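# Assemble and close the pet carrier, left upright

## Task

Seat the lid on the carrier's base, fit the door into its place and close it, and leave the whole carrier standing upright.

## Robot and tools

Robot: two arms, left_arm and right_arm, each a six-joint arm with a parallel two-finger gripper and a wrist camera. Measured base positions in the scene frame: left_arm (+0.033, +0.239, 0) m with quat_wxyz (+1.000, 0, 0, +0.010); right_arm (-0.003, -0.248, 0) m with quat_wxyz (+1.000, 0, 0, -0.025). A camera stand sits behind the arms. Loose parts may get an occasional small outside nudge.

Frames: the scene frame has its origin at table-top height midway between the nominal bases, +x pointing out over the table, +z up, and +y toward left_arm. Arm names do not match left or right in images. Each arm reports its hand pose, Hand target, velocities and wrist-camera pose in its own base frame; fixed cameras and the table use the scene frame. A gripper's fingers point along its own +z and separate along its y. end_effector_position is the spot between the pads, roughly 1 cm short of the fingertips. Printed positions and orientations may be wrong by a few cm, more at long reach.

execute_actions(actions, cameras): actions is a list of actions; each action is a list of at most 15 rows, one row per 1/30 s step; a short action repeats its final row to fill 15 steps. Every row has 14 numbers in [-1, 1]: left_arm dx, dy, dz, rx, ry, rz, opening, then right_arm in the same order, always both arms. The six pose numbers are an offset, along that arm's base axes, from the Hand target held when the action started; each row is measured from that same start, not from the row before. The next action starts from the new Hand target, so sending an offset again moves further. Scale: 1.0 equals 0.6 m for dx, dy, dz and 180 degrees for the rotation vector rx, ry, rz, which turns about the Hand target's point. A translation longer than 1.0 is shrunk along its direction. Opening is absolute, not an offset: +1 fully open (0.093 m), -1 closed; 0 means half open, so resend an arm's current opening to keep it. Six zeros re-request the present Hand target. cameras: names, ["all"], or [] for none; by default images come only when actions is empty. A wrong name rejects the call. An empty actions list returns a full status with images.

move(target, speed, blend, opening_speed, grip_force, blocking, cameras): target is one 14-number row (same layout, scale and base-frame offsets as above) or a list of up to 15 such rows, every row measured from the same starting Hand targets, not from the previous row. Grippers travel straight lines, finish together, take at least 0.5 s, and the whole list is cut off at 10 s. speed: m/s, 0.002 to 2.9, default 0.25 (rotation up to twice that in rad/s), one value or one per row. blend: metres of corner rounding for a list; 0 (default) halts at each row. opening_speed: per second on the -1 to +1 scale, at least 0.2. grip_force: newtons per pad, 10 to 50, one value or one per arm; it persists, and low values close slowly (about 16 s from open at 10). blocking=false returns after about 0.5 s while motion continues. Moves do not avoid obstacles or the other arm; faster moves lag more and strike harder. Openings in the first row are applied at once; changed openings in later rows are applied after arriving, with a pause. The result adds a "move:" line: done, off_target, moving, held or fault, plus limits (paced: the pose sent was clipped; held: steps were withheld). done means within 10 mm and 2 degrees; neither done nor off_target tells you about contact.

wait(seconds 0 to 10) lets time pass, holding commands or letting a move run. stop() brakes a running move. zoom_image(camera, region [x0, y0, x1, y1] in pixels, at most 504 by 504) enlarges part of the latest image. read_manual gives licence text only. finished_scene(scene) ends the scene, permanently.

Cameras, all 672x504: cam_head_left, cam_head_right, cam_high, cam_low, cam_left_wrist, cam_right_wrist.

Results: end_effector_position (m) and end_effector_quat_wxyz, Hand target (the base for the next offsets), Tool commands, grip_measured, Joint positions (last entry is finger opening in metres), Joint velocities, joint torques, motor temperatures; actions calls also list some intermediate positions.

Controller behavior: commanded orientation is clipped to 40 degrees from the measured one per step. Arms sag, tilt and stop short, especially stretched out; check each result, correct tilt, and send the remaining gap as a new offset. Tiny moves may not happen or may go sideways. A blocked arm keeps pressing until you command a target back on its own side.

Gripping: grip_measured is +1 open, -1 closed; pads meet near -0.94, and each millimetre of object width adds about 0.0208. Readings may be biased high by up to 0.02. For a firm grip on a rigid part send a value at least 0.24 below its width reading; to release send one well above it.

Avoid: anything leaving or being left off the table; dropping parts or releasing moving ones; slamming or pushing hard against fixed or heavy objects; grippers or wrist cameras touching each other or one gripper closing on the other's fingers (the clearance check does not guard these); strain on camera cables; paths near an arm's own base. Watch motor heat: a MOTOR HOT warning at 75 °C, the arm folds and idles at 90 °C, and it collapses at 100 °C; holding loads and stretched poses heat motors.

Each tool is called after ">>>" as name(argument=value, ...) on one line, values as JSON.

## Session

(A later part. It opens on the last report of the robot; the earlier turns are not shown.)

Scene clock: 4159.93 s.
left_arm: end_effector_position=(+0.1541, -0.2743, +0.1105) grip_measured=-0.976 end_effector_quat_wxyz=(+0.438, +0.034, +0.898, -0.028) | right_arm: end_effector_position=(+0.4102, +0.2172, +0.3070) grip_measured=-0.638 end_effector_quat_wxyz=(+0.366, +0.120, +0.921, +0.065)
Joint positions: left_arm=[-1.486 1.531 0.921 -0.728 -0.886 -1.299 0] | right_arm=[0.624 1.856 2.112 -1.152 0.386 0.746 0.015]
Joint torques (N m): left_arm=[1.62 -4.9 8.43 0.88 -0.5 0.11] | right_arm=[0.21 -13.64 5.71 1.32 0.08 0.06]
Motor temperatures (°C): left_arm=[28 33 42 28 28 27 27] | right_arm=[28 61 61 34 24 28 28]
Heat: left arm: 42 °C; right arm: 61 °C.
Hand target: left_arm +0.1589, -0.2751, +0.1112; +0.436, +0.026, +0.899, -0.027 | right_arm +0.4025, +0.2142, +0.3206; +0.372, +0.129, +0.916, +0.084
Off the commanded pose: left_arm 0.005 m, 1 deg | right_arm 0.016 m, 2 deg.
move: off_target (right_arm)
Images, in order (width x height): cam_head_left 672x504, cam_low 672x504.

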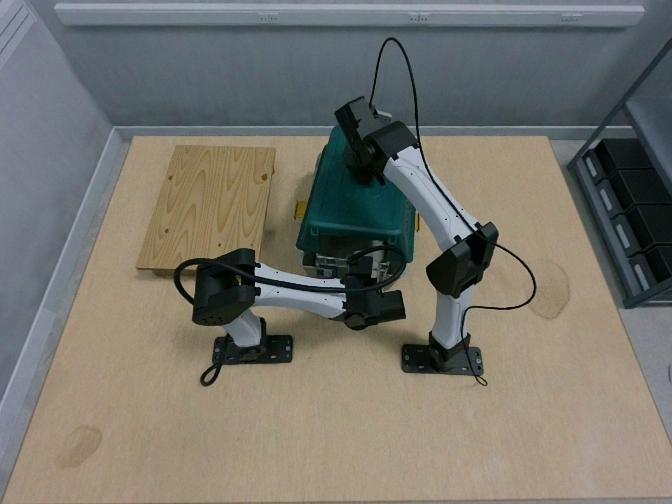

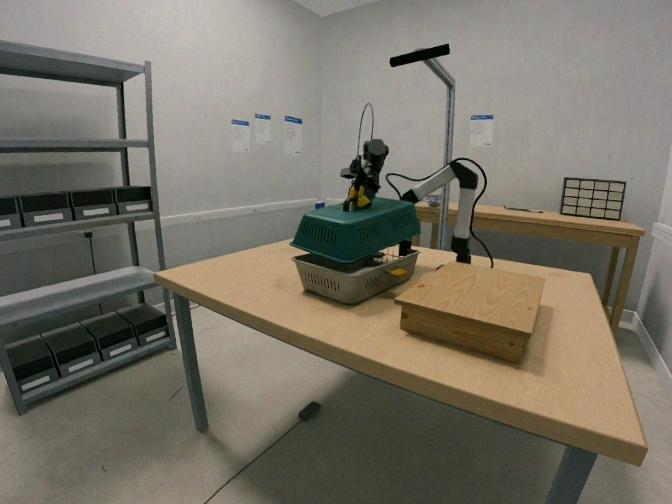

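>>> move(target=[0,0,0,0,0.0,0,-1,-0.004,-0.004,-0.02,0.016,-0.024,0,-1], speed=0.08, cameras=["cam_low","cam_head_left"])

>>> zoom_image(camera="cam_head_left", region=[280, 210, 410, 310])

>>> zoom_image(camera="cam_low", region=[280, 190, 430, 310])

Scene clock: 4176.77 s.
left_arm: end_effector_position=(+0.1530, -0.2748, +0.1106) grip_measured=-0.976 end_effector_quat_wxyz=(+0.437, +0.036, +0.898, -0.028) | right_arm: end_effector_position=(+0.4050, +0.2152, +0.3082) grip_measured=-0.638 end_effector_quat_wxyz=(+0.405, +0.125, +0.900, +0.106)
Joint positions: left_arm=[-1.49 1.531 0.922 -0.73 -0.886 -1.299 0] | right_arm=[0.624 1.706 1.849 -0.917 0.377 0.74 0.015]
Joint torques (N m): left_arm=[2.03 -4.92 8.35 0.9 -0.5 0.11] | right_arm=[0.17 -11.17 4.89 1.49 0.17 0.11]
Motor temperatures (°C): left_arm=[28 33 42 28 28 27 27] | right_arm=[27 64 58 33 24 28 28]
Heat: left arm: 42 °C; right arm: 64 °C.
Hand target: left_arm +0.1588, -0.2751, +0.1112; +0.436, +0.026, +0.899, -0.028 | right_arm +0.4001, +0.2118, +0.3085; +0.403, +0.135, +0.899, +0.111
Off the commanded pose: left_arm 0.006 m, 1 deg | right_arm 0.006 m, 1 deg.
move: done
Images, in order (width x height): cam_head_left 672x504, cam_low 672x504.

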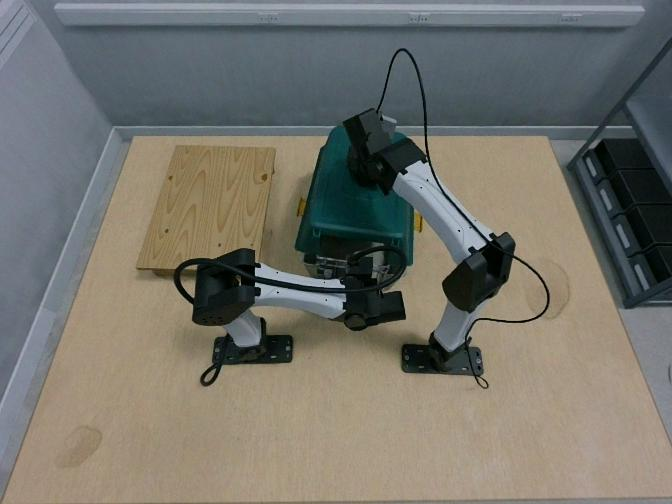

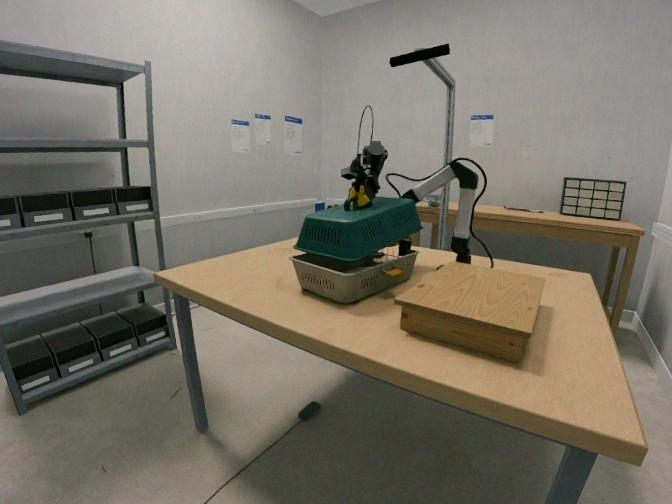

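Scaled by 3.877 from the camera's 672x504 image, which has a finer 960x720 frame.

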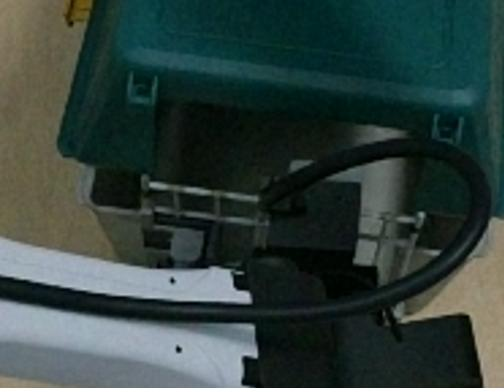

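Scaled by 3.360 from the camera's 672x504 image, which has a finer 960x720 frame.

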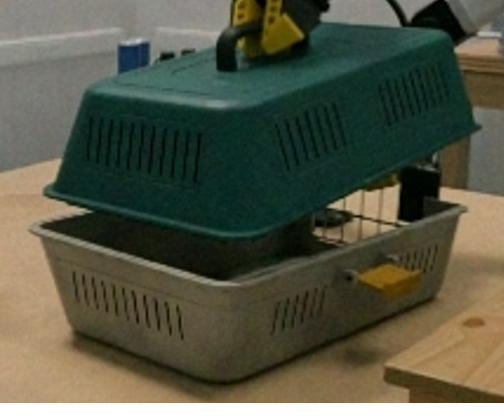

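>>> move(target=[0,0,0,0,0.0,0,-1,0.01,0,0.17,0,0.01,0,-1], speed=0.12, cameras=["cam_low","cam_head_left"])

>>> zoom_image(camera="cam_head_left", region=[280, 190, 410, 310])

>>> zoom_image(camera="cam_low", region=[280, 150, 430, 310])

Scene clock: 4188.23 s.
left_arm: end_effector_position=(+0.1567, -0.2743, +0.1110) grip_measured=-0.976 end_effector_quat_wxyz=(+0.438, +0.029, +0.898, -0.029) | right_arm: end_effector_position=(+0.4006, +0.2126, +0.3917) grip_measured=-0.638 end_effector_quat_wxyz=(+0.395, +0.122, +0.904, +0.110)
Joint positions: left_arm=[-1.477 1.531 0.922 -0.721 -0.886 -1.298 0] | right_arm=[0.616 2.08 2.835 -1.541 0.352 0.738 0.015]
Joint torques (N m): left_arm=[0.75 -4.9 8.38 0.81 -0.5 0.1] | right_arm=[-0.44 -10.78 7.05 1.89 0.2 -0.18]
Motor temperatures (°C): left_arm=[28 33 43 28 28 27 27] | right_arm=[27 62 56 33 24 28 28]
Heat: left arm: 43 °C; right arm: 62 °C.
Hand target: left_arm +0.1589, -0.2750, +0.1112; +0.436, +0.026, +0.899, -0.027 | right_arm +0.4061, +0.2117, +0.4106; +0.388, +0.136, +0.905, +0.109
Off the commanded pose: left_arm 0.002 m, 0 deg | right_arm 0.020 m, 2 deg.
elbow stopped short (right arm): the move would have taken joint 3 (elbow) straighter than the controller allows.
move: off_target (right_arm)
Images, in order (width x height): cam_head_left 672x504, cam_low 672x504.

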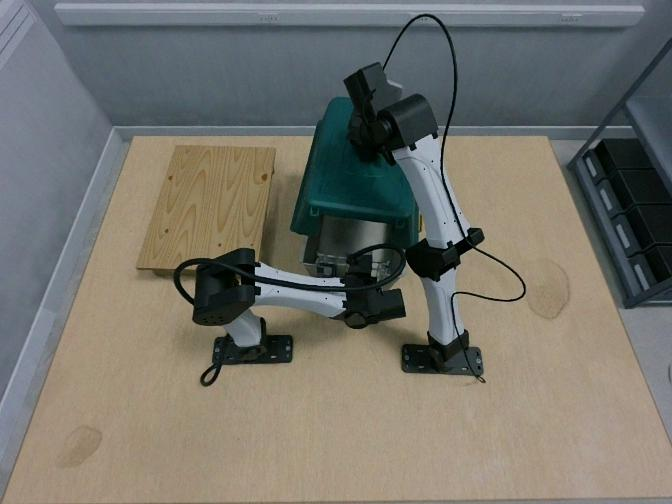

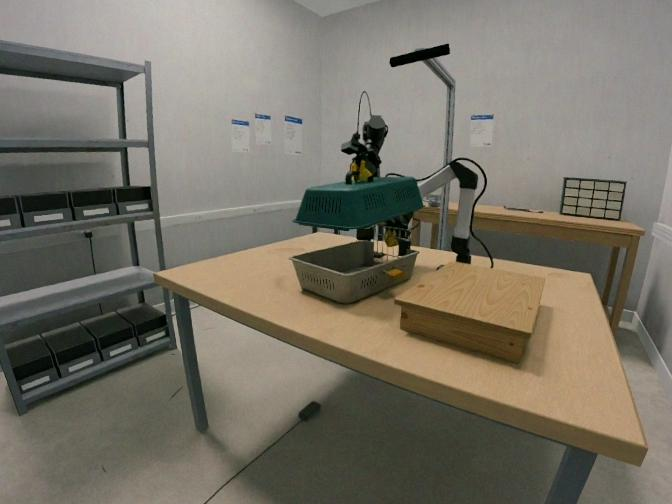

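Scaled by 3.877 from the camera's 672x504 image, which has a finer 960x720 frame.

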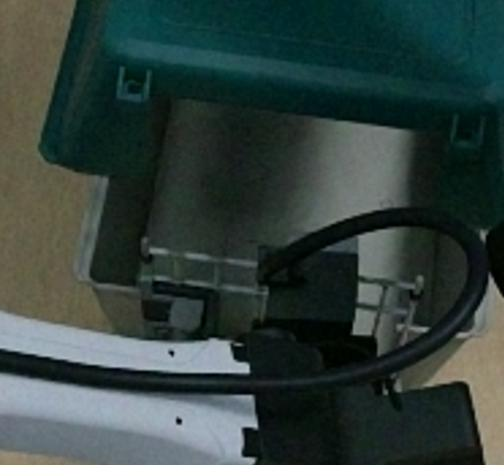

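Scaled by 3.150 from the camera's 672x504 image, which has a finer 960x720 frame.

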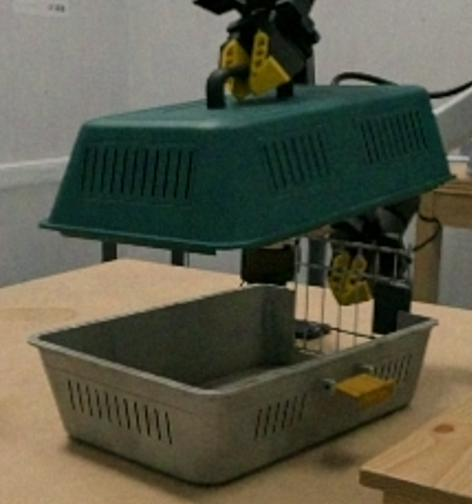

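>>> move(target=[0,0,0,0,0,0,-1,-0.02,-0.58,0,-0.025,-0.02,0,-1], speed=0.15)

>>> move(target=[0,0,0,0,0,0,-1,0.005,0,-0.36,0,0,0,-1], speed=0.12, cameras=["cam_low","cam_head_left"])

>>> zoom_image(camera="cam_low", region=[220, 170, 420, 310])

>>> zoom_image(camera="cam_head_left", region=[280, 210, 410, 310])

Scene clock: 4205.77 s.
left_arm: end_effector_position=(+0.1567, -0.2743, +0.1110) grip_measured=-0.976 end_effector_quat_wxyz=(+0.438, +0.029, +0.898, -0.029) | right_arm: end_effector_position=(+0.3895, -0.1383, +0.3918) grip_measured=-0.638 end_effector_quat_wxyz=(+0.389, +0.134, +0.908, +0.077)
Joint positions: left_arm=[-1.477 1.531 0.922 -0.721 -0.886 -1.298 0] | right_arm=[-0.495 1.852 2.494 -1.474 -0.386 -0.051 0.015]
Joint torques (N m): left_arm=[0.73 -4.9 8.38 0.81 -0.49 0.09] | right_arm=[0.09 -9.06 7.8 1.77 -0.43 -0.18]
Motor temperatures (°C): left_arm=[28 33 43 28 28 27 27] | right_arm=[27 64 55 35 24 28 28]
Heat: left arm: 43 °C; right arm: 64 °C.
Hand target: left_arm +0.1589, -0.2750, +0.1112; +0.436, +0.026, +0.899, -0.027 | right_arm +0.3941, -0.1363, +0.4105; +0.422, +0.118, +0.896, +0.078
Off the commanded pose: left_arm 0.002 m, 1 deg | right_arm 0.019 m, 4 deg.
move: off_target (right_arm)

Scene clock: 4208.23 s.
left_arm: end_effector_position=(+0.1567, -0.2743, +0.1110) grip_measured=-0.976 end_effector_quat_wxyz=(+0.438, +0.029, +0.898, -0.029) | right_arm: end_effector_position=(+0.3902, -0.1380, +0.1729) grip_measured=-0.638 end_effector_quat_wxyz=(+0.385, +0.129, +0.910, +0.078)
Joint positions: left_arm=[-1.477 1.531 0.922 -0.721 -0.886 -1.298 0] | right_arm=[-0.495 1.518 1.148 -0.473 -0.39 -0.063 0.015]
Joint torques (N m): left_arm=[0.73 -4.9 8.38 0.81 -0.5 0.1] | right_arm=[0.49 -10.45 7.23 1.87 -0.37 -0.03]
Motor temperatures (°C): left_arm=[28 33 43 28 28 27 27] | right_arm=[27 64 55 35 24 28 28]
Heat: left arm: 43 °C; right arm: 64 °C.
Hand target: left_arm +0.1589, -0.2750, +0.1112; +0.436, +0.026, +0.899, -0.027 | right_arm +0.3971, -0.1363, +0.1945; +0.422, +0.118, +0.896, +0.078
Off the commanded pose: left_arm 0.002 m, 1 deg | right_arm 0.023 m, 5 deg.
move: off_target (right_arm)
Images, in order (width x height): cam_head_left 672x504, cam_low 672x504.

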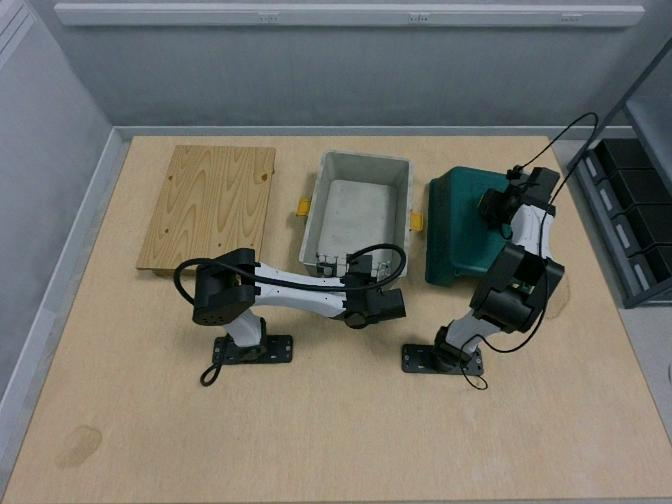

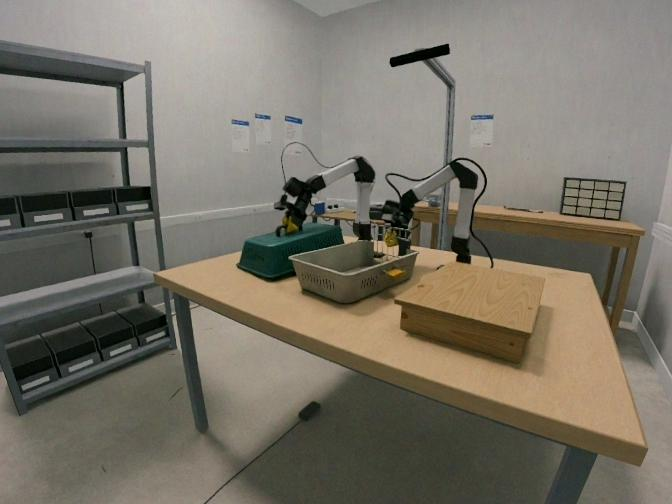

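Scaled by 2.520 from the camera's 672x504 image, which has a finer 960x720 frame.

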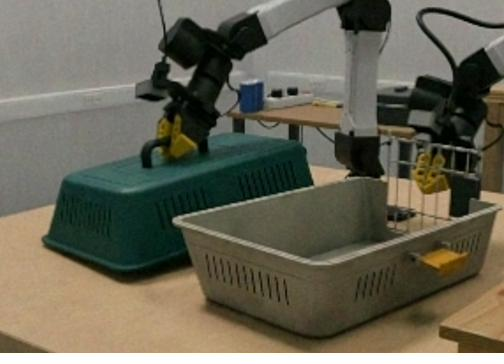

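Scaled by 3.877 from the camera's 672x504 image, which has a finer 960x720 frame.

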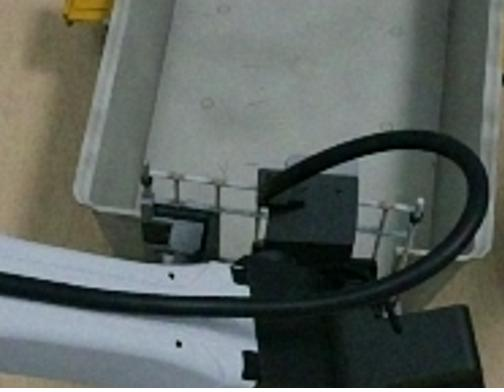

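>>> move(target=[0,0,0,0,0,0,-1,0,0,-0.03,0,0,0,-1], speed=0.06)

>>> move(target=[0,0,0,0,0,0,-1,0,0,-0.02,0,0,0,-1], speed=0.06, cameras=["cam_low","cam_head_right","cam_right_wrist"])

>>> zoom_image(camera="cam_low", region=[220, 170, 420, 310])

>>> zoom_image(camera="cam_head_right", region=[280, 220, 420, 320])

Scene clock: 4218.53 s.
left_arm: end_effector_position=(+0.1567, -0.2743, +0.1110) grip_measured=-0.976 end_effector_quat_wxyz=(+0.438, +0.029, +0.898, -0.029) | right_arm: end_effector_position=(+0.3928, -0.1394, +0.1633) grip_measured=-0.638 end_effector_quat_wxyz=(+0.399, +0.125, +0.905, +0.073)
Joint positions: left_arm=[-1.477 1.531 0.922 -0.721 -0.886 -1.298 0] | right_arm=[-0.495 1.518 1.09 -0.384 -0.39 -0.063 0.015]
Joint torques (N m): left_arm=[0.73 -4.9 8.39 0.81 -0.5 0.1] | right_arm=[0.5 -9.5 6.82 1.78 -0.36 -0.02]
Motor temperatures (°C): left_arm=[28 33 43 28 28 27 27] | right_arm=[27 65 56 35 24 28 28]
Heat: left arm: 43 °C; right arm: 65 °C.
Hand target: left_arm +0.1589, -0.2750, +0.1112; +0.436, +0.026, +0.899, -0.027 | right_arm +0.3971, -0.1363, +0.1765; +0.422, +0.118, +0.896, +0.078
Off the commanded pose: left_arm 0.002 m, 1 deg | right_arm 0.014 m, 3 deg.
move: off_target (right_arm)

Scene clock: 4219.40 s.
left_arm: end_effector_position=(+0.1567, -0.2743, +0.1110) grip_measured=-0.976 end_effector_quat_wxyz=(+0.438, +0.029, +0.898, -0.029) | right_arm: end_effector_position=(+0.3937, -0.1398, +0.1566) grip_measured=-0.638 end_effector_quat_wxyz=(+0.407, +0.123, +0.903, +0.070)
Joint positions: left_arm=[-1.477 1.531 0.922 -0.721 -0.886 -1.298 0] | right_arm=[-0.495 1.518 1.051 -0.327 -0.39 -0.063 0.015]
Joint torques (N m): left_arm=[0.75 -4.9 8.38 0.81 -0.5 0.1] | right_arm=[0.51 -8.65 6.69 1.73 -0.36 -0.01]
Motor temperatures (°C): left_arm=[28 33 43 28 28 27 27] | right_arm=[27 65 56 35 24 28 28]
Heat: left arm: 43 °C; right arm: 65 °C.
Hand target: left_arm +0.1589, -0.2750, +0.1112; +0.436, +0.026, +0.899, -0.027 | right_arm +0.3971, -0.1363, +0.1645; +0.422, +0.118, +0.896, +0.078
Off the commanded pose: left_arm 0.002 m, 1 deg | right_arm 0.009 m, 2 deg.
move: done
Images, in order (width x height): cam_head_right 672x504, cam_low 672x504, cam_right_wrist 672x504.

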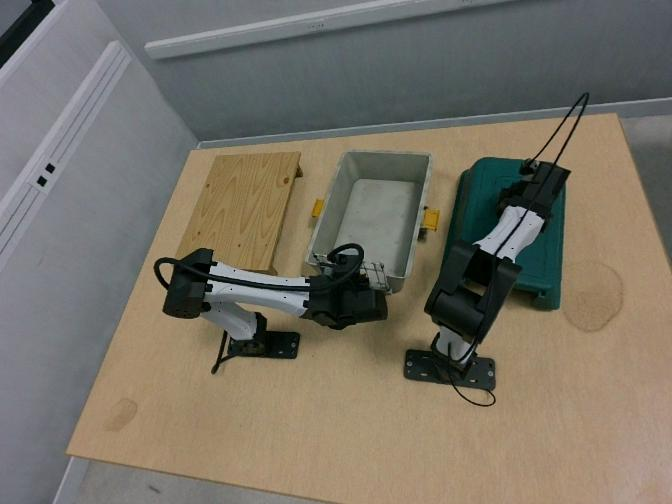

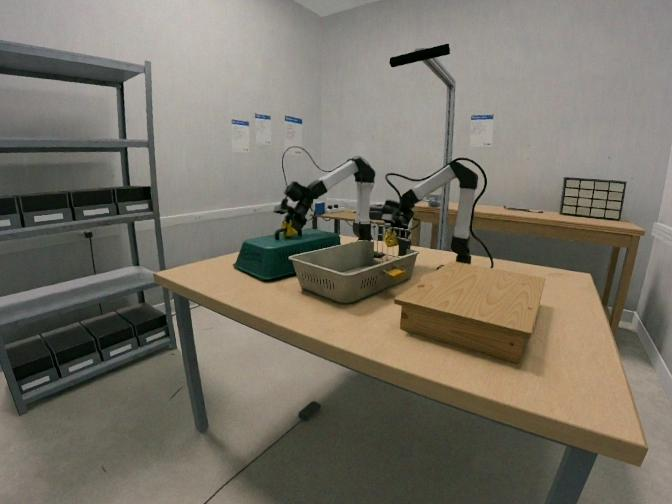

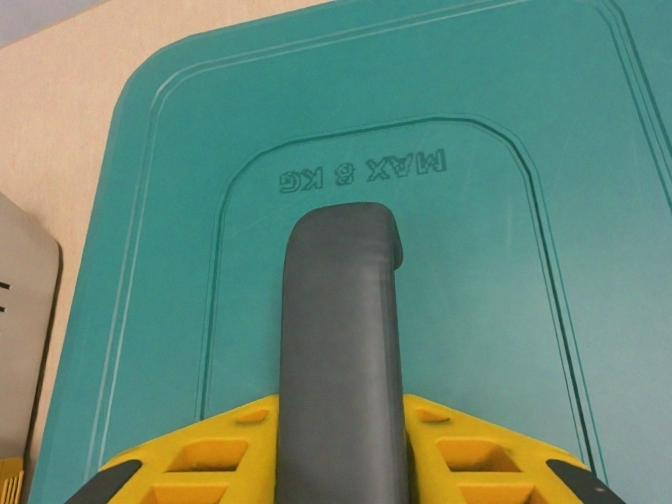

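Scaled by 2.520 from the camera's 672x504 image, which has a finer 960x720 frame.

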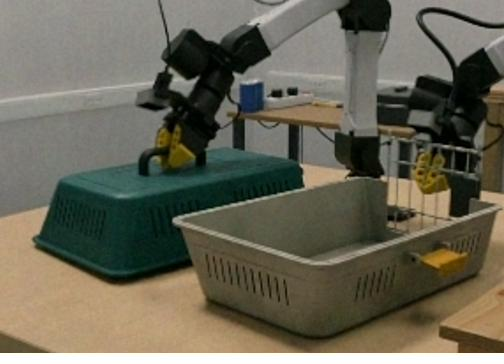

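Scaled by 3.600 from the camera's 672x504 image, which has a finer 960x720 frame.

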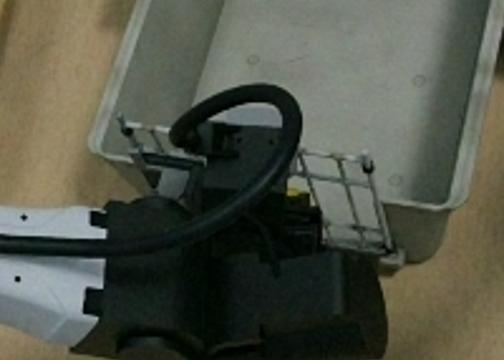

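>>> move(target=[[0,0,0,0,0,0,-1,0,0,-0.022,0,0,0,-1],[0,0,0,0,0,0,-1,0,0,-0.022,0,0,0,0.6]], speed=0.05, opening_speed=0.6)

>>> move(target=[0,0,0,0,0,0,-1,0,0,0,0,-0.03,0,0.6], speed=0.06, cameras=["cam_low","cam_right_wrist"])

>>> zoom_image(camera="cam_low", region=[220, 170, 420, 310])

Scene clock: 4232.63 s.
left_arm: end_effector_position=(+0.1567, -0.2743, +0.1110) grip_measured=-0.976 end_effector_quat_wxyz=(+0.438, +0.029, +0.898, -0.029) | right_arm: end_effector_position=(+0.3991, -0.1385, +0.1564) grip_measured=+0.598 end_effector_quat_wxyz=(+0.429, +0.114, +0.893, +0.074)
Joint positions: left_arm=[-1.477 1.531 0.922 -0.721 -0.886 -1.298 0] | right_arm=[-0.495 1.518 1.014 -0.243 -0.415 -0.059 0.074]
Joint torques (N m): left_arm=[0.75 -4.89 8.38 0.81 -0.5 0.1] | right_arm=[0.51 -7.51 6.24 1.51 -0.14 -0.05]
Motor temperatures (°C): left_arm=[28 33 43 28 28 27 27] | right_arm=[27 62 55 36 24 28 28]
Heat: left arm: 43 °C; right arm: 62 °C.
Hand target: left_arm +0.1589, -0.2750, +0.1112; +0.436, +0.026, +0.899, -0.027 | right_arm +0.3972, -0.1363, +0.1514; +0.422, +0.118, +0.896, +0.078
Off the commanded pose: left_arm 0.002 m, 1 deg | right_arm 0.006 m, 1 deg.
move: done

Scene clock: 4233.90 s.
left_arm: end_effector_position=(+0.1567, -0.2743, +0.1110) grip_measured=-0.976 end_effector_quat_wxyz=(+0.438, +0.029, +0.898, -0.029) | right_arm: end_effector_position=(+0.4010, -0.1375, +0.1570) grip_measured=+0.598 end_effector_quat_wxyz=(+0.468, +0.109, +0.874, +0.076)
Joint positions: left_arm=[-1.477 1.531 0.922 -0.721 -0.886 -1.298 0] | right_arm=[-0.501 1.494 0.923 -0.084 -0.443 -0.032 0.074]
Joint torques (N m): left_arm=[0.73 -4.9 8.38 0.81 -0.5 0.1] | right_arm=[-0.25 -7.6 5.44 1.7 -0.24 -0.06]
Motor temperatures (°C): left_arm=[28 33 43 28 28 27 27] | right_arm=[27 62 55 35 24 28 28]
Heat: left arm: 43 °C; right arm: 62 °C.
Hand target: left_arm +0.1589, -0.2750, +0.1112; +0.436, +0.026, +0.899, -0.027 | right_arm +0.3971, -0.1363, +0.1513; +0.463, +0.114, +0.875, +0.083
Off the commanded pose: left_arm 0.002 m, 1 deg | right_arm 0.007 m, 1 deg.
move: done
Images, in order (width x height): cam_low 672x504, cam_right_wrist 672x504.

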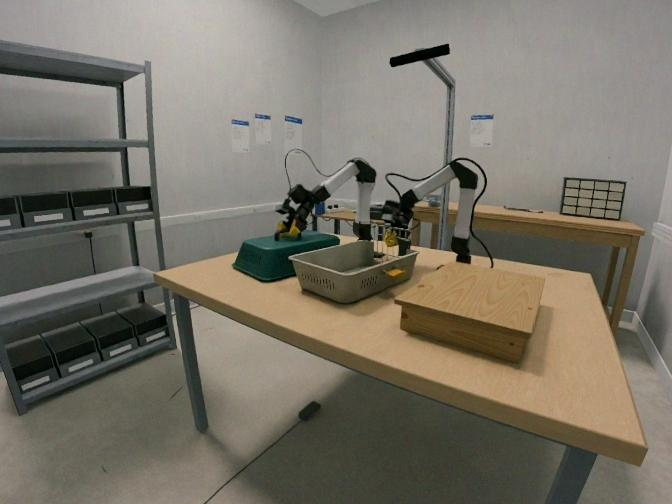

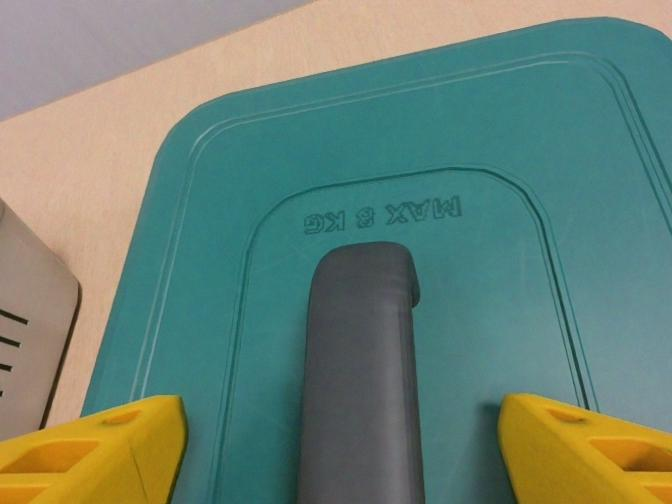

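Scaled by 2.520 from the camera's 672x504 image, which has a finer 960x720 frame.

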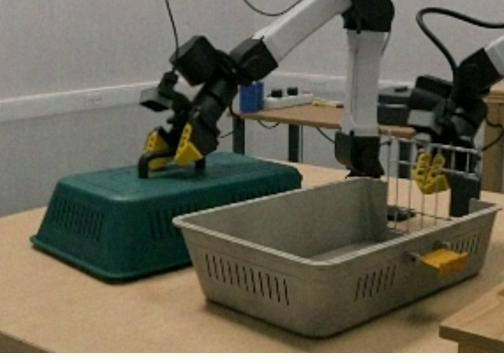

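>>> move(target=[0,0,0,0,0,0,-1,-0.004,0,0,-0.05,0.006,0,0.6], speed=0.06, cameras=["cam_head_left","cam_right_wrist"])

>>> zoom_image(camera="cam_head_left", region=[270, 140, 570, 310])

Scene clock: 4251.57 s.
left_arm: end_effector_position=(+0.1567, -0.2743, +0.1110) grip_measured=-0.976 end_effector_quat_wxyz=(+0.438, +0.029, +0.898, -0.029) | right_arm: end_effector_position=(+0.3978, -0.1395, +0.1525) grip_measured=+0.598 end_effector_quat_wxyz=(+0.465, +0.082, +0.881, +0.019)
Joint positions: left_arm=[-1.477 1.531 0.922 -0.721 -0.886 -1.298 0] | right_arm=[-0.472 1.472 0.894 -0.067 -0.344 -0.114 0.074]
Joint torques (N m): left_arm=[0.75 -4.9 8.38 0.81 -0.5 0.1] | right_arm=[1.05 -8.44 5.78 1.65 -0.03 -0.21]
Motor temperatures (°C): left_arm=[28 33 44 28 28 27 27] | right_arm=[27 59 54 36 24 28 27]
Heat: left arm: 44 °C; right arm: 59 °C.
Hand target: left_arm +0.1589, -0.2750, +0.1112; +0.436, +0.026, +0.899, -0.027 | right_arm +0.3947, -0.1363, +0.1514; +0.463, +0.078, +0.883, +0.013
Off the commanded pose: left_arm 0.002 m, 1 deg | right_arm 0.005 m, 1 deg.
move: done
Images, in order (width x height): cam_head_left 672x504, cam_right_wrist 672x504.

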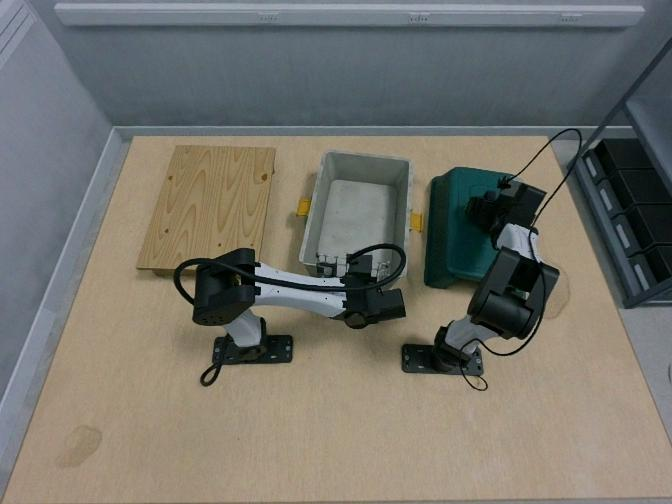

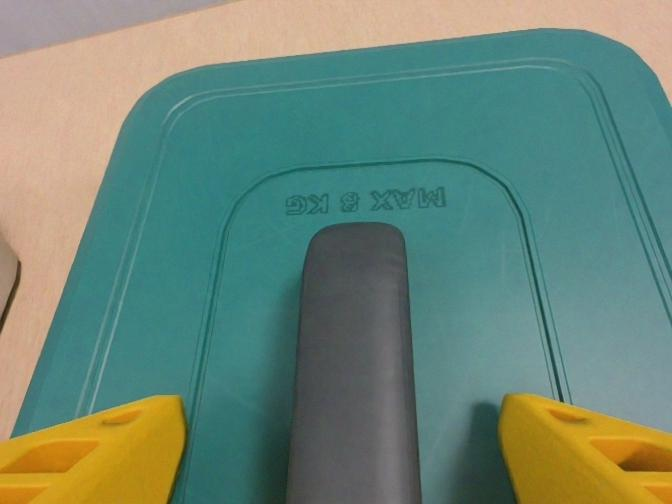

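Scaled by 1.680 from the camera's 672x504 image, which has a finer 960x720 frame.

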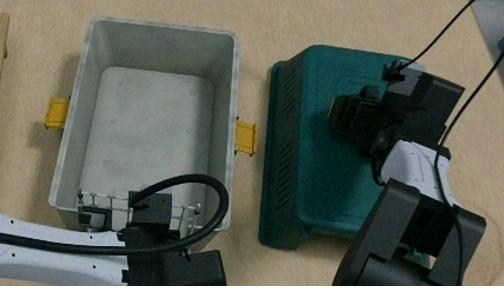

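>>> move(target=[[0,0,0,0,0,0,-1,0.002,-0.005,-0.006,0,0,0,0.6],[0,0,0,0,0,0,-1,0.002,-0.005,-0.006,0,0,0,-1]], speed=0.08, opening_speed=1)

>>> move(target=[[0,0,0,0,0,0,-1,0,0,0.10,0,-0.022,0,-1],[0,0,0,0,0,0,-1,0,0,0.45,0,-0.024,0,-1]], speed=0.12, blend=0.03)

>>> move(target=[0,0,0,0,0,0,-1,0.03,0.6,-0.01,0,0,-0.05,-1], speed=0.15, cameras=["cam_head_left","cam_low"])

>>> zoom_image(camera="cam_head_left", region=[280, 180, 420, 300])

>>> zoom_image(camera="cam_low", region=[270, 150, 430, 310])

Scene clock: 4280.13 s.
left_arm: end_effector_position=(+0.1567, -0.2743, +0.1110) grip_measured=-0.976 end_effector_quat_wxyz=(+0.438, +0.029, +0.898, -0.029) | right_arm: end_effector_position=(+0.3981, -0.1413, +0.1530) grip_measured=-0.625 end_effector_quat_wxyz=(+0.466, +0.080, +0.881, +0.012)
Joint positions: left_arm=[-1.477 1.531 0.922 -0.721 -0.886 -1.298 0] | right_arm=[-0.472 1.472 0.893 -0.062 -0.334 -0.122 0.015]
Joint torques (N m): left_arm=[0.73 -4.9 8.38 0.81 -0.5 0.1] | right_arm=[0.42 -7.21 5.65 1.74 -0.11 -0.17]
Motor temperatures (°C): left_arm=[28 33 44 28 28 27 27] | right_arm=[27 57 52 35 24 28 26]
Heat: left arm: 44 °C; right arm: 57 °C.
Hand target: left_arm +0.1589, -0.2750, +0.1112; +0.436, +0.026, +0.899, -0.027 | right_arm +0.3959, -0.1392, +0.1476; +0.463, +0.078, +0.883, +0.013
Off the commanded pose: left_arm 0.002 m, 1 deg | right_arm 0.006 m, 1 deg.
move: done

Scene clock: 4283.13 s.
left_arm: end_effector_position=(+0.1567, -0.2743, +0.1110) grip_measured=-0.976 end_effector_quat_wxyz=(+0.438, +0.029, +0.898, -0.029) | right_arm: end_effector_position=(+0.3922, -0.1375, +0.3908) grip_measured=-0.635 end_effector_quat_wxyz=(+0.456, +0.087, +0.885, +0.021)
Joint positions: left_arm=[-1.477 1.531 0.922 -0.721 -0.886 -1.298 0] | right_arm=[-0.472 1.615 2.048 -1.099 -0.338 -0.11 0.015]
Joint torques (N m): left_arm=[0.73 -4.9 8.38 0.81 -0.5 0.1] | right_arm=[-0.54 -8.29 9.09 2.08 -0.34 -0.07]
Motor temperatures (°C): left_arm=[28 33 44 28 28 27 27] | right_arm=[27 56 52 35 24 28 27]
Heat: left arm: 44 °C; right arm: 56 °C.
Hand target: left_arm +0.1589, -0.2750, +0.1112; +0.436, +0.026, +0.899, -0.027 | right_arm +0.3958, -0.1392, +0.4177; +0.496, +0.077, +0.865, +0.016
Off the commanded pose: left_arm 0.002 m, 1 deg | right_arm 0.027 m, 5 deg.
move: off_target (right_arm)

Scene clock: 4286.53 s.
left_arm: end_effector_position=(+0.1567, -0.2743, +0.1110) grip_measured=-0.976 end_effector_quat_wxyz=(+0.438, +0.029, +0.898, -0.029) | right_arm: end_effector_position=(+0.4108, +0.2250, +0.3926) grip_measured=-0.635 end_effector_quat_wxyz=(+0.483, +0.116, +0.867, -0.021)
Joint positions: left_arm=[-1.477 1.531 0.922 -0.721 -0.886 -1.298 0] | right_arm=[0.746 2.151 2.835 -1.488 0.741 0.702 0.015]
Joint torques (N m): left_arm=[0.75 -4.92 8.39 0.81 -0.5 0.09] | right_arm=[0.29 -11.49 7.36 1.67 0.72 -0.04]
Motor temperatures (°C): left_arm=[28 33 44 28 28 27 27] | right_arm=[27 57 53 36 24 28 27]
Heat: left arm: 44 °C; right arm: 57 °C.
Hand target: left_arm +0.1589, -0.2750, +0.1112; +0.436, +0.026, +0.899, -0.027 | right_arm +0.4138, +0.2207, +0.4117; +0.495, +0.145, +0.856, -0.023
Off the commanded pose: left_arm 0.002 m, 1 deg | right_arm 0.020 m, 4 deg.
elbow stopped short (right arm): the move would have taken joint 3 (elbow) straighter than the controller allows.
move: off_target (right_arm)
Images, in order (width x height): cam_head_left 672x504, cam_low 672x504.

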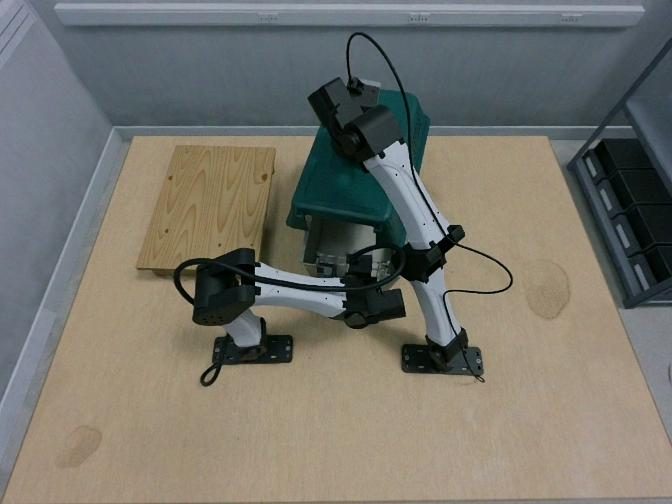

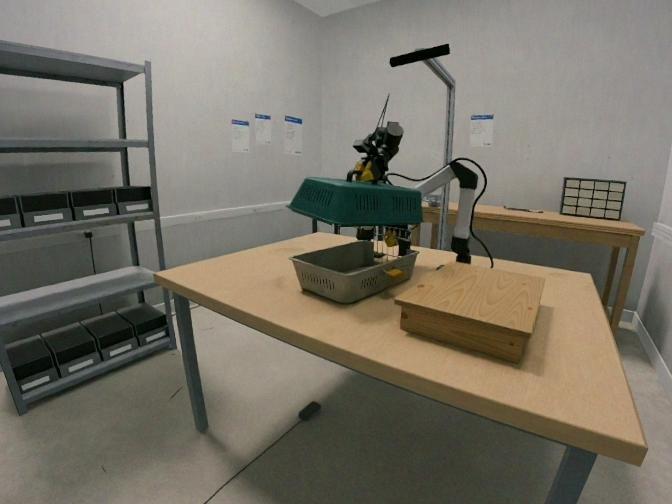

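Scaled by 3.600 from the camera's 672x504 image, which has a finer 960x720 frame.

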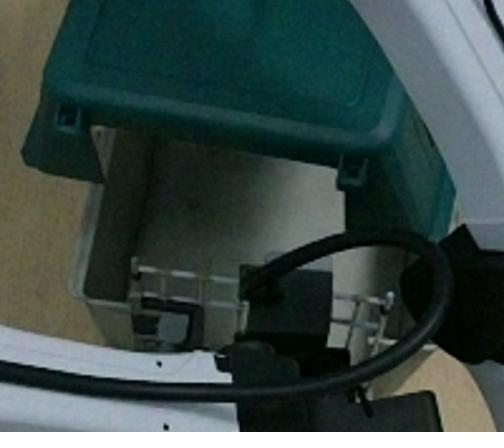

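Scaled by 3.150 from the camera's 672x504 image, which has a finer 960x720 frame.

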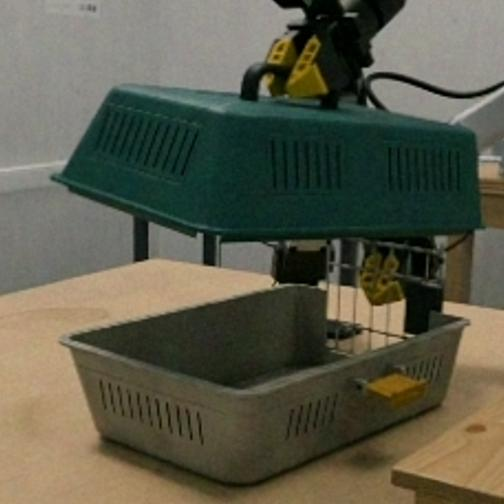

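>>> move(target=[0,0,0,0,0,0,-1,-0.008,-0.048,-0.11,0.006,0.012,0.01,-1], speed=0.1, cameras=["cam_head_left","cam_low"])

>>> zoom_image(camera="cam_head_left", region=[280, 180, 420, 300])

>>> zoom_image(camera="cam_low", region=[270, 190, 430, 310])

Scene clock: 4305.70 s.
left_arm: end_effector_position=(+0.1567, -0.2744, +0.1110) grip_measured=-0.976 end_effector_quat_wxyz=(+0.438, +0.029, +0.898, -0.029) | right_arm: end_effector_position=(+0.4074, +0.1979, +0.3140) grip_measured=-0.635 end_effector_quat_wxyz=(+0.441, +0.115, +0.889, -0.037)
Joint positions: left_arm=[-1.477 1.531 0.922 -0.721 -0.886 -1.298 0] | right_arm=[0.685 1.804 1.987 -1.072 0.67 0.697 0.015]
Joint torques (N m): left_arm=[0.75 -4.9 8.38 0.81 -0.49 0.1] | right_arm=[-0.39 -14.28 6.76 1.82 0.48 -0.13]
Motor temperatures (°C): left_arm=[28 33 44 28 28 27 27] | right_arm=[27 62 52 35 25 28 28]
Heat: left arm: 44 °C; right arm: 62 °C.
Hand target: left_arm +0.1589, -0.2751, +0.1112; +0.436, +0.026, +0.899, -0.028 | right_arm +0.4091, +0.1920, +0.3456; +0.478, +0.136, +0.868, -0.010
Off the commanded pose: left_arm 0.002 m, 1 deg | right_arm 0.032 m, 6 deg.
move: off_target (right_arm)
Images, in order (width x height): cam_head_left 672x504, cam_low 672x504.

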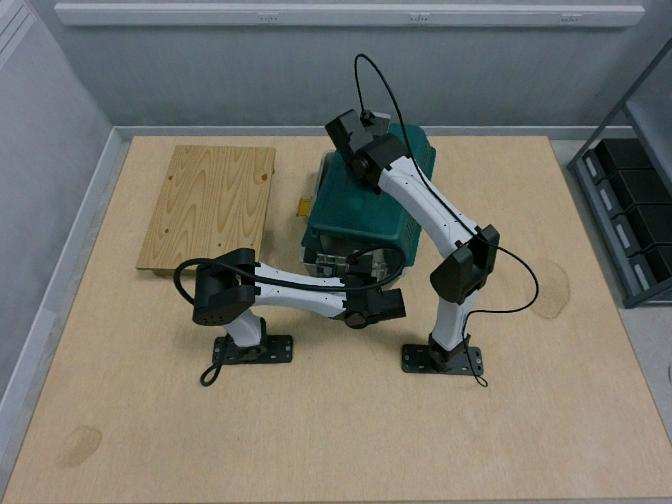

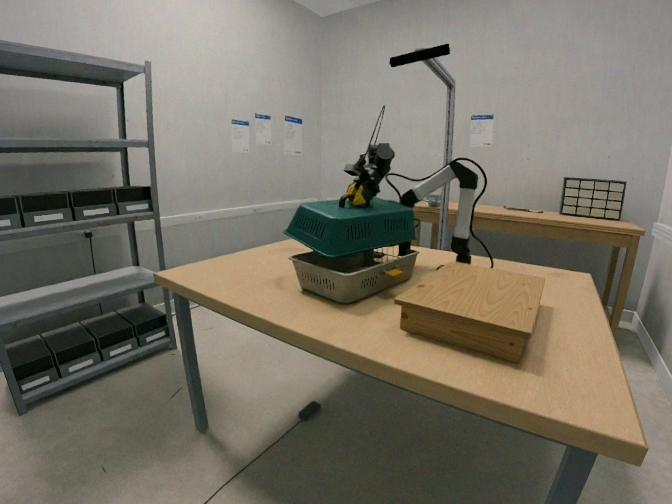

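Scaled by 3.600 from the camera's 672x504 image, which has a finer 960x720 frame.

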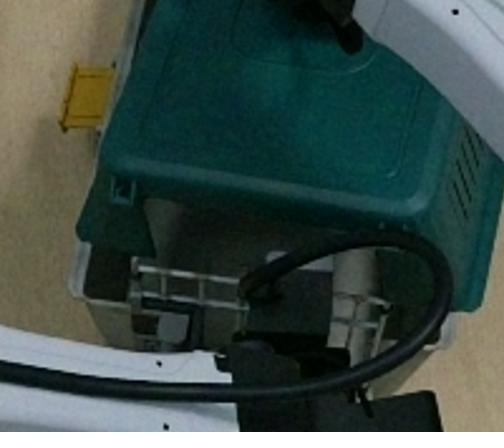

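Scaled by 3.150 from the camera's 672x504 image, which has a finer 960x720 frame.

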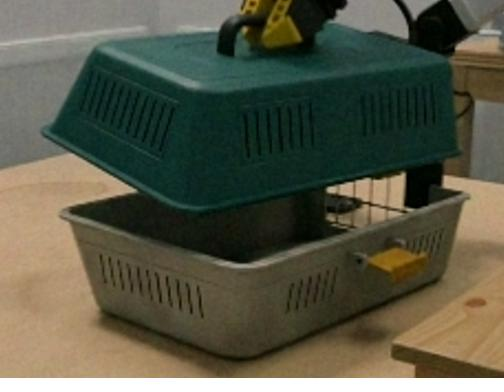

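>>> move(target=[0,0,0,0,0,0,-1,-0.004,0.018,-0.015,0.02,-0.008,0.015,-1], speed=0.08, cameras=["cam_head_left","cam_low"])

>>> zoom_image(camera="cam_head_left", region=[280, 180, 420, 300])

>>> zoom_image(camera="cam_low", region=[270, 190, 430, 310])

Scene clock: 4322.27 s.
left_arm: end_effector_position=(+0.1567, -0.2747, +0.1111) grip_measured=-0.976 end_effector_quat_wxyz=(+0.438, +0.029, +0.898, -0.030) | right_arm: end_effector_position=(+0.4048, +0.2051, +0.3033) grip_measured=-0.635 end_effector_quat_wxyz=(+0.444, +0.113, +0.889, +0.000)
Joint positions: left_arm=[-1.477 1.531 0.922 -0.719 -0.886 -1.297 0] | right_arm=[0.685 1.739 1.848 -0.944 0.616 0.694 0.015]
Joint torques (N m): left_arm=[0.75 -4.9 8.38 0.79 -0.5 0.09] | right_arm=[0.14 -13.85 7.05 1.97 0.46 -0.15]
Motor temperatures (°C): left_arm=[28 33 44 28 28 27 27] | right_arm=[27 68 52 37 24 28 28]
Heat: left arm: 44 °C; right arm: 68 °C.
Hand target: left_arm +0.1589, -0.2751, +0.1112; +0.436, +0.026, +0.899, -0.028 | right_arm +0.4066, +0.2028, +0.3368; +0.485, +0.130, +0.864, +0.031
Off the commanded pose: left_arm 0.002 m, 1 deg | right_arm 0.033 m, 7 deg.
move: off_target (right_arm)
Images, in order (width x height): cam_head_left 672x504, cam_low 672x504.

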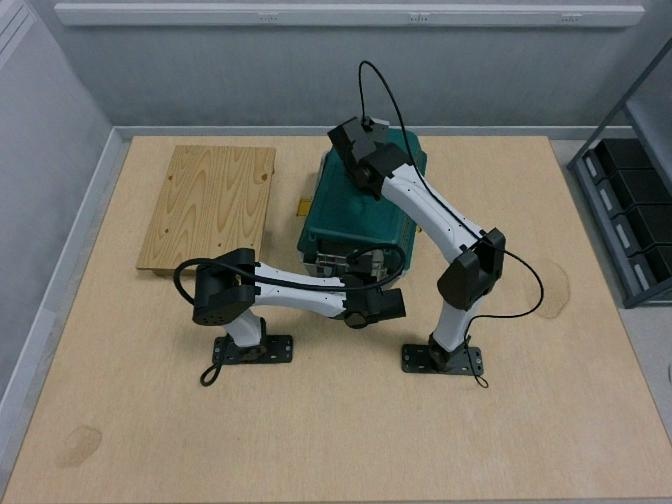

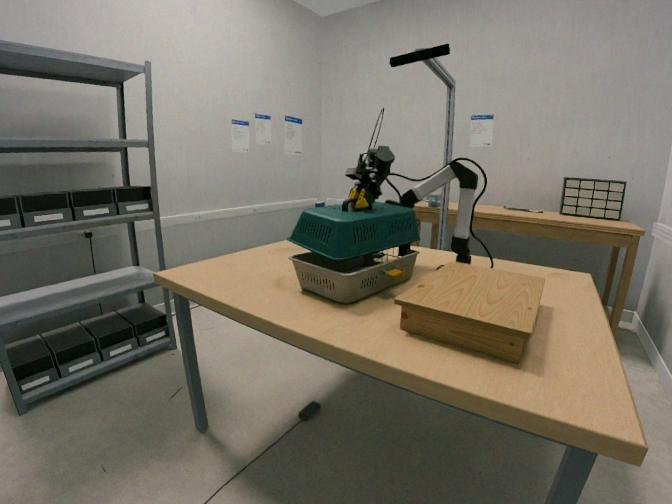

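Scaled by 3.600 from the camera's 672x504 image, which has a finer 960x720 frame.

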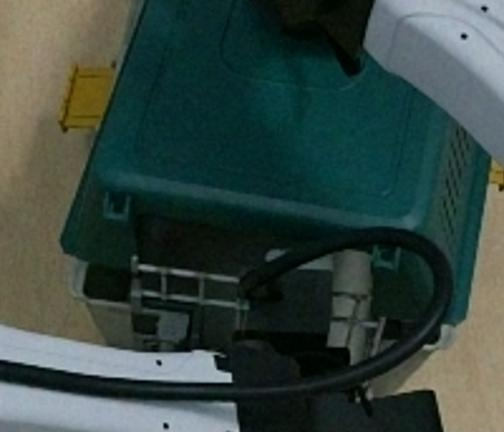

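Scaled by 3.150 from the camera's 672x504 image, which has a finer 960x720 frame.

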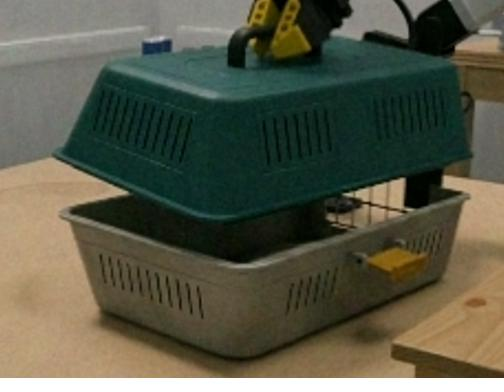

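>>> move(target=[0,0,0,0,0,0,-1,-0.002,0.01,-0.012,0.003,-0.012,0.018,-1], speed=0.08, cameras=["cam_head_left","cam_low"])

>>> zoom_image(camera="cam_head_left", region=[280, 180, 420, 300])

>>> zoom_image(camera="cam_low", region=[270, 190, 430, 310])

Scene clock: 4333.17 s.
left_arm: end_effector_position=(+0.1567, -0.2748, +0.1111) grip_measured=-0.976 end_effector_quat_wxyz=(+0.438, +0.030, +0.898, -0.030) | right_arm: end_effector_position=(+0.4028, +0.2076, +0.2968) grip_measured=-0.635 end_effector_quat_wxyz=(+0.459, +0.095, +0.883, +0.018)
Joint positions: left_arm=[-1.477 1.531 0.922 -0.718 -0.886 -1.295 0] | right_arm=[0.685 1.675 1.715 -0.81 0.593 0.642 0.015]
Joint torques (N m): left_arm=[0.75 -4.92 8.38 0.79 -0.5 0.07] | right_arm=[0.38 -13.01 7.13 2.15 0.36 -0.23]
Motor temperatures (°C): left_arm=[28 33 44 28 28 27 27] | right_arm=[27 67 52 36 24 28 28]
Heat: left arm: 44 °C; right arm: 67 °C.
Hand target: left_arm +0.1589, -0.2750, +0.1112; +0.436, +0.026, +0.899, -0.027 | right_arm +0.4054, +0.2088, +0.3293; +0.499, +0.107, +0.858, +0.051
Off the commanded pose: left_arm 0.002 m, 1 deg | right_arm 0.033 m, 7 deg.
move: off_target (right_arm)
Images, in order (width x height): cam_head_left 672x504, cam_low 672x504.

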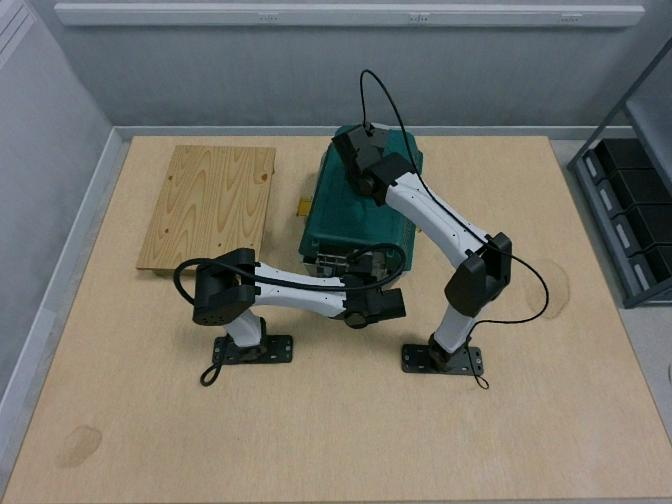

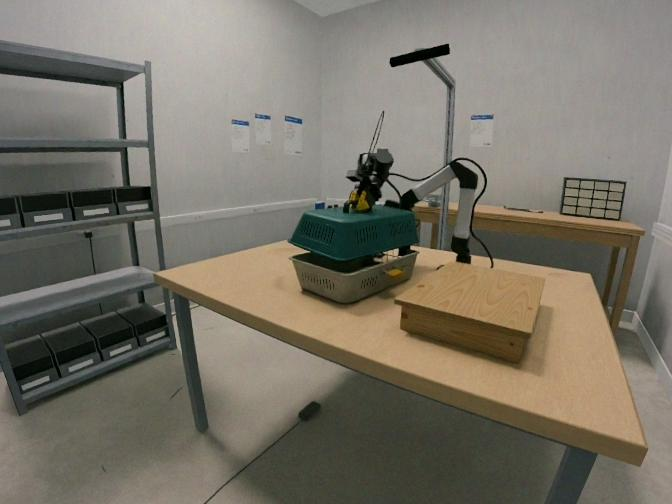

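Scaled by 3.600 from the camera's 672x504 image, which has a finer 960x720 frame.

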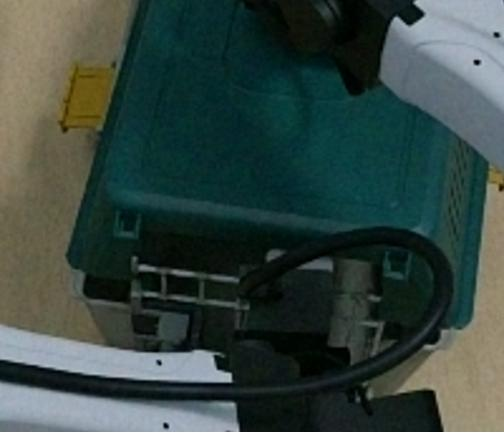

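Scaled by 3.150 from the camera's 672x504 image, which has a finer 960x720 frame.

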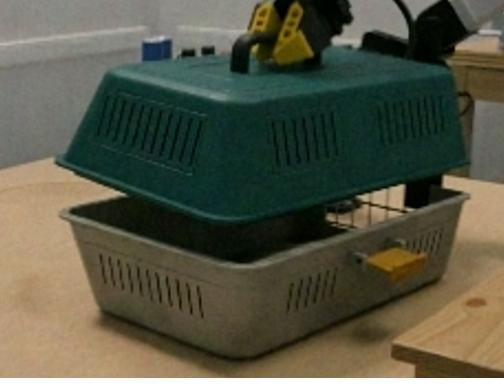

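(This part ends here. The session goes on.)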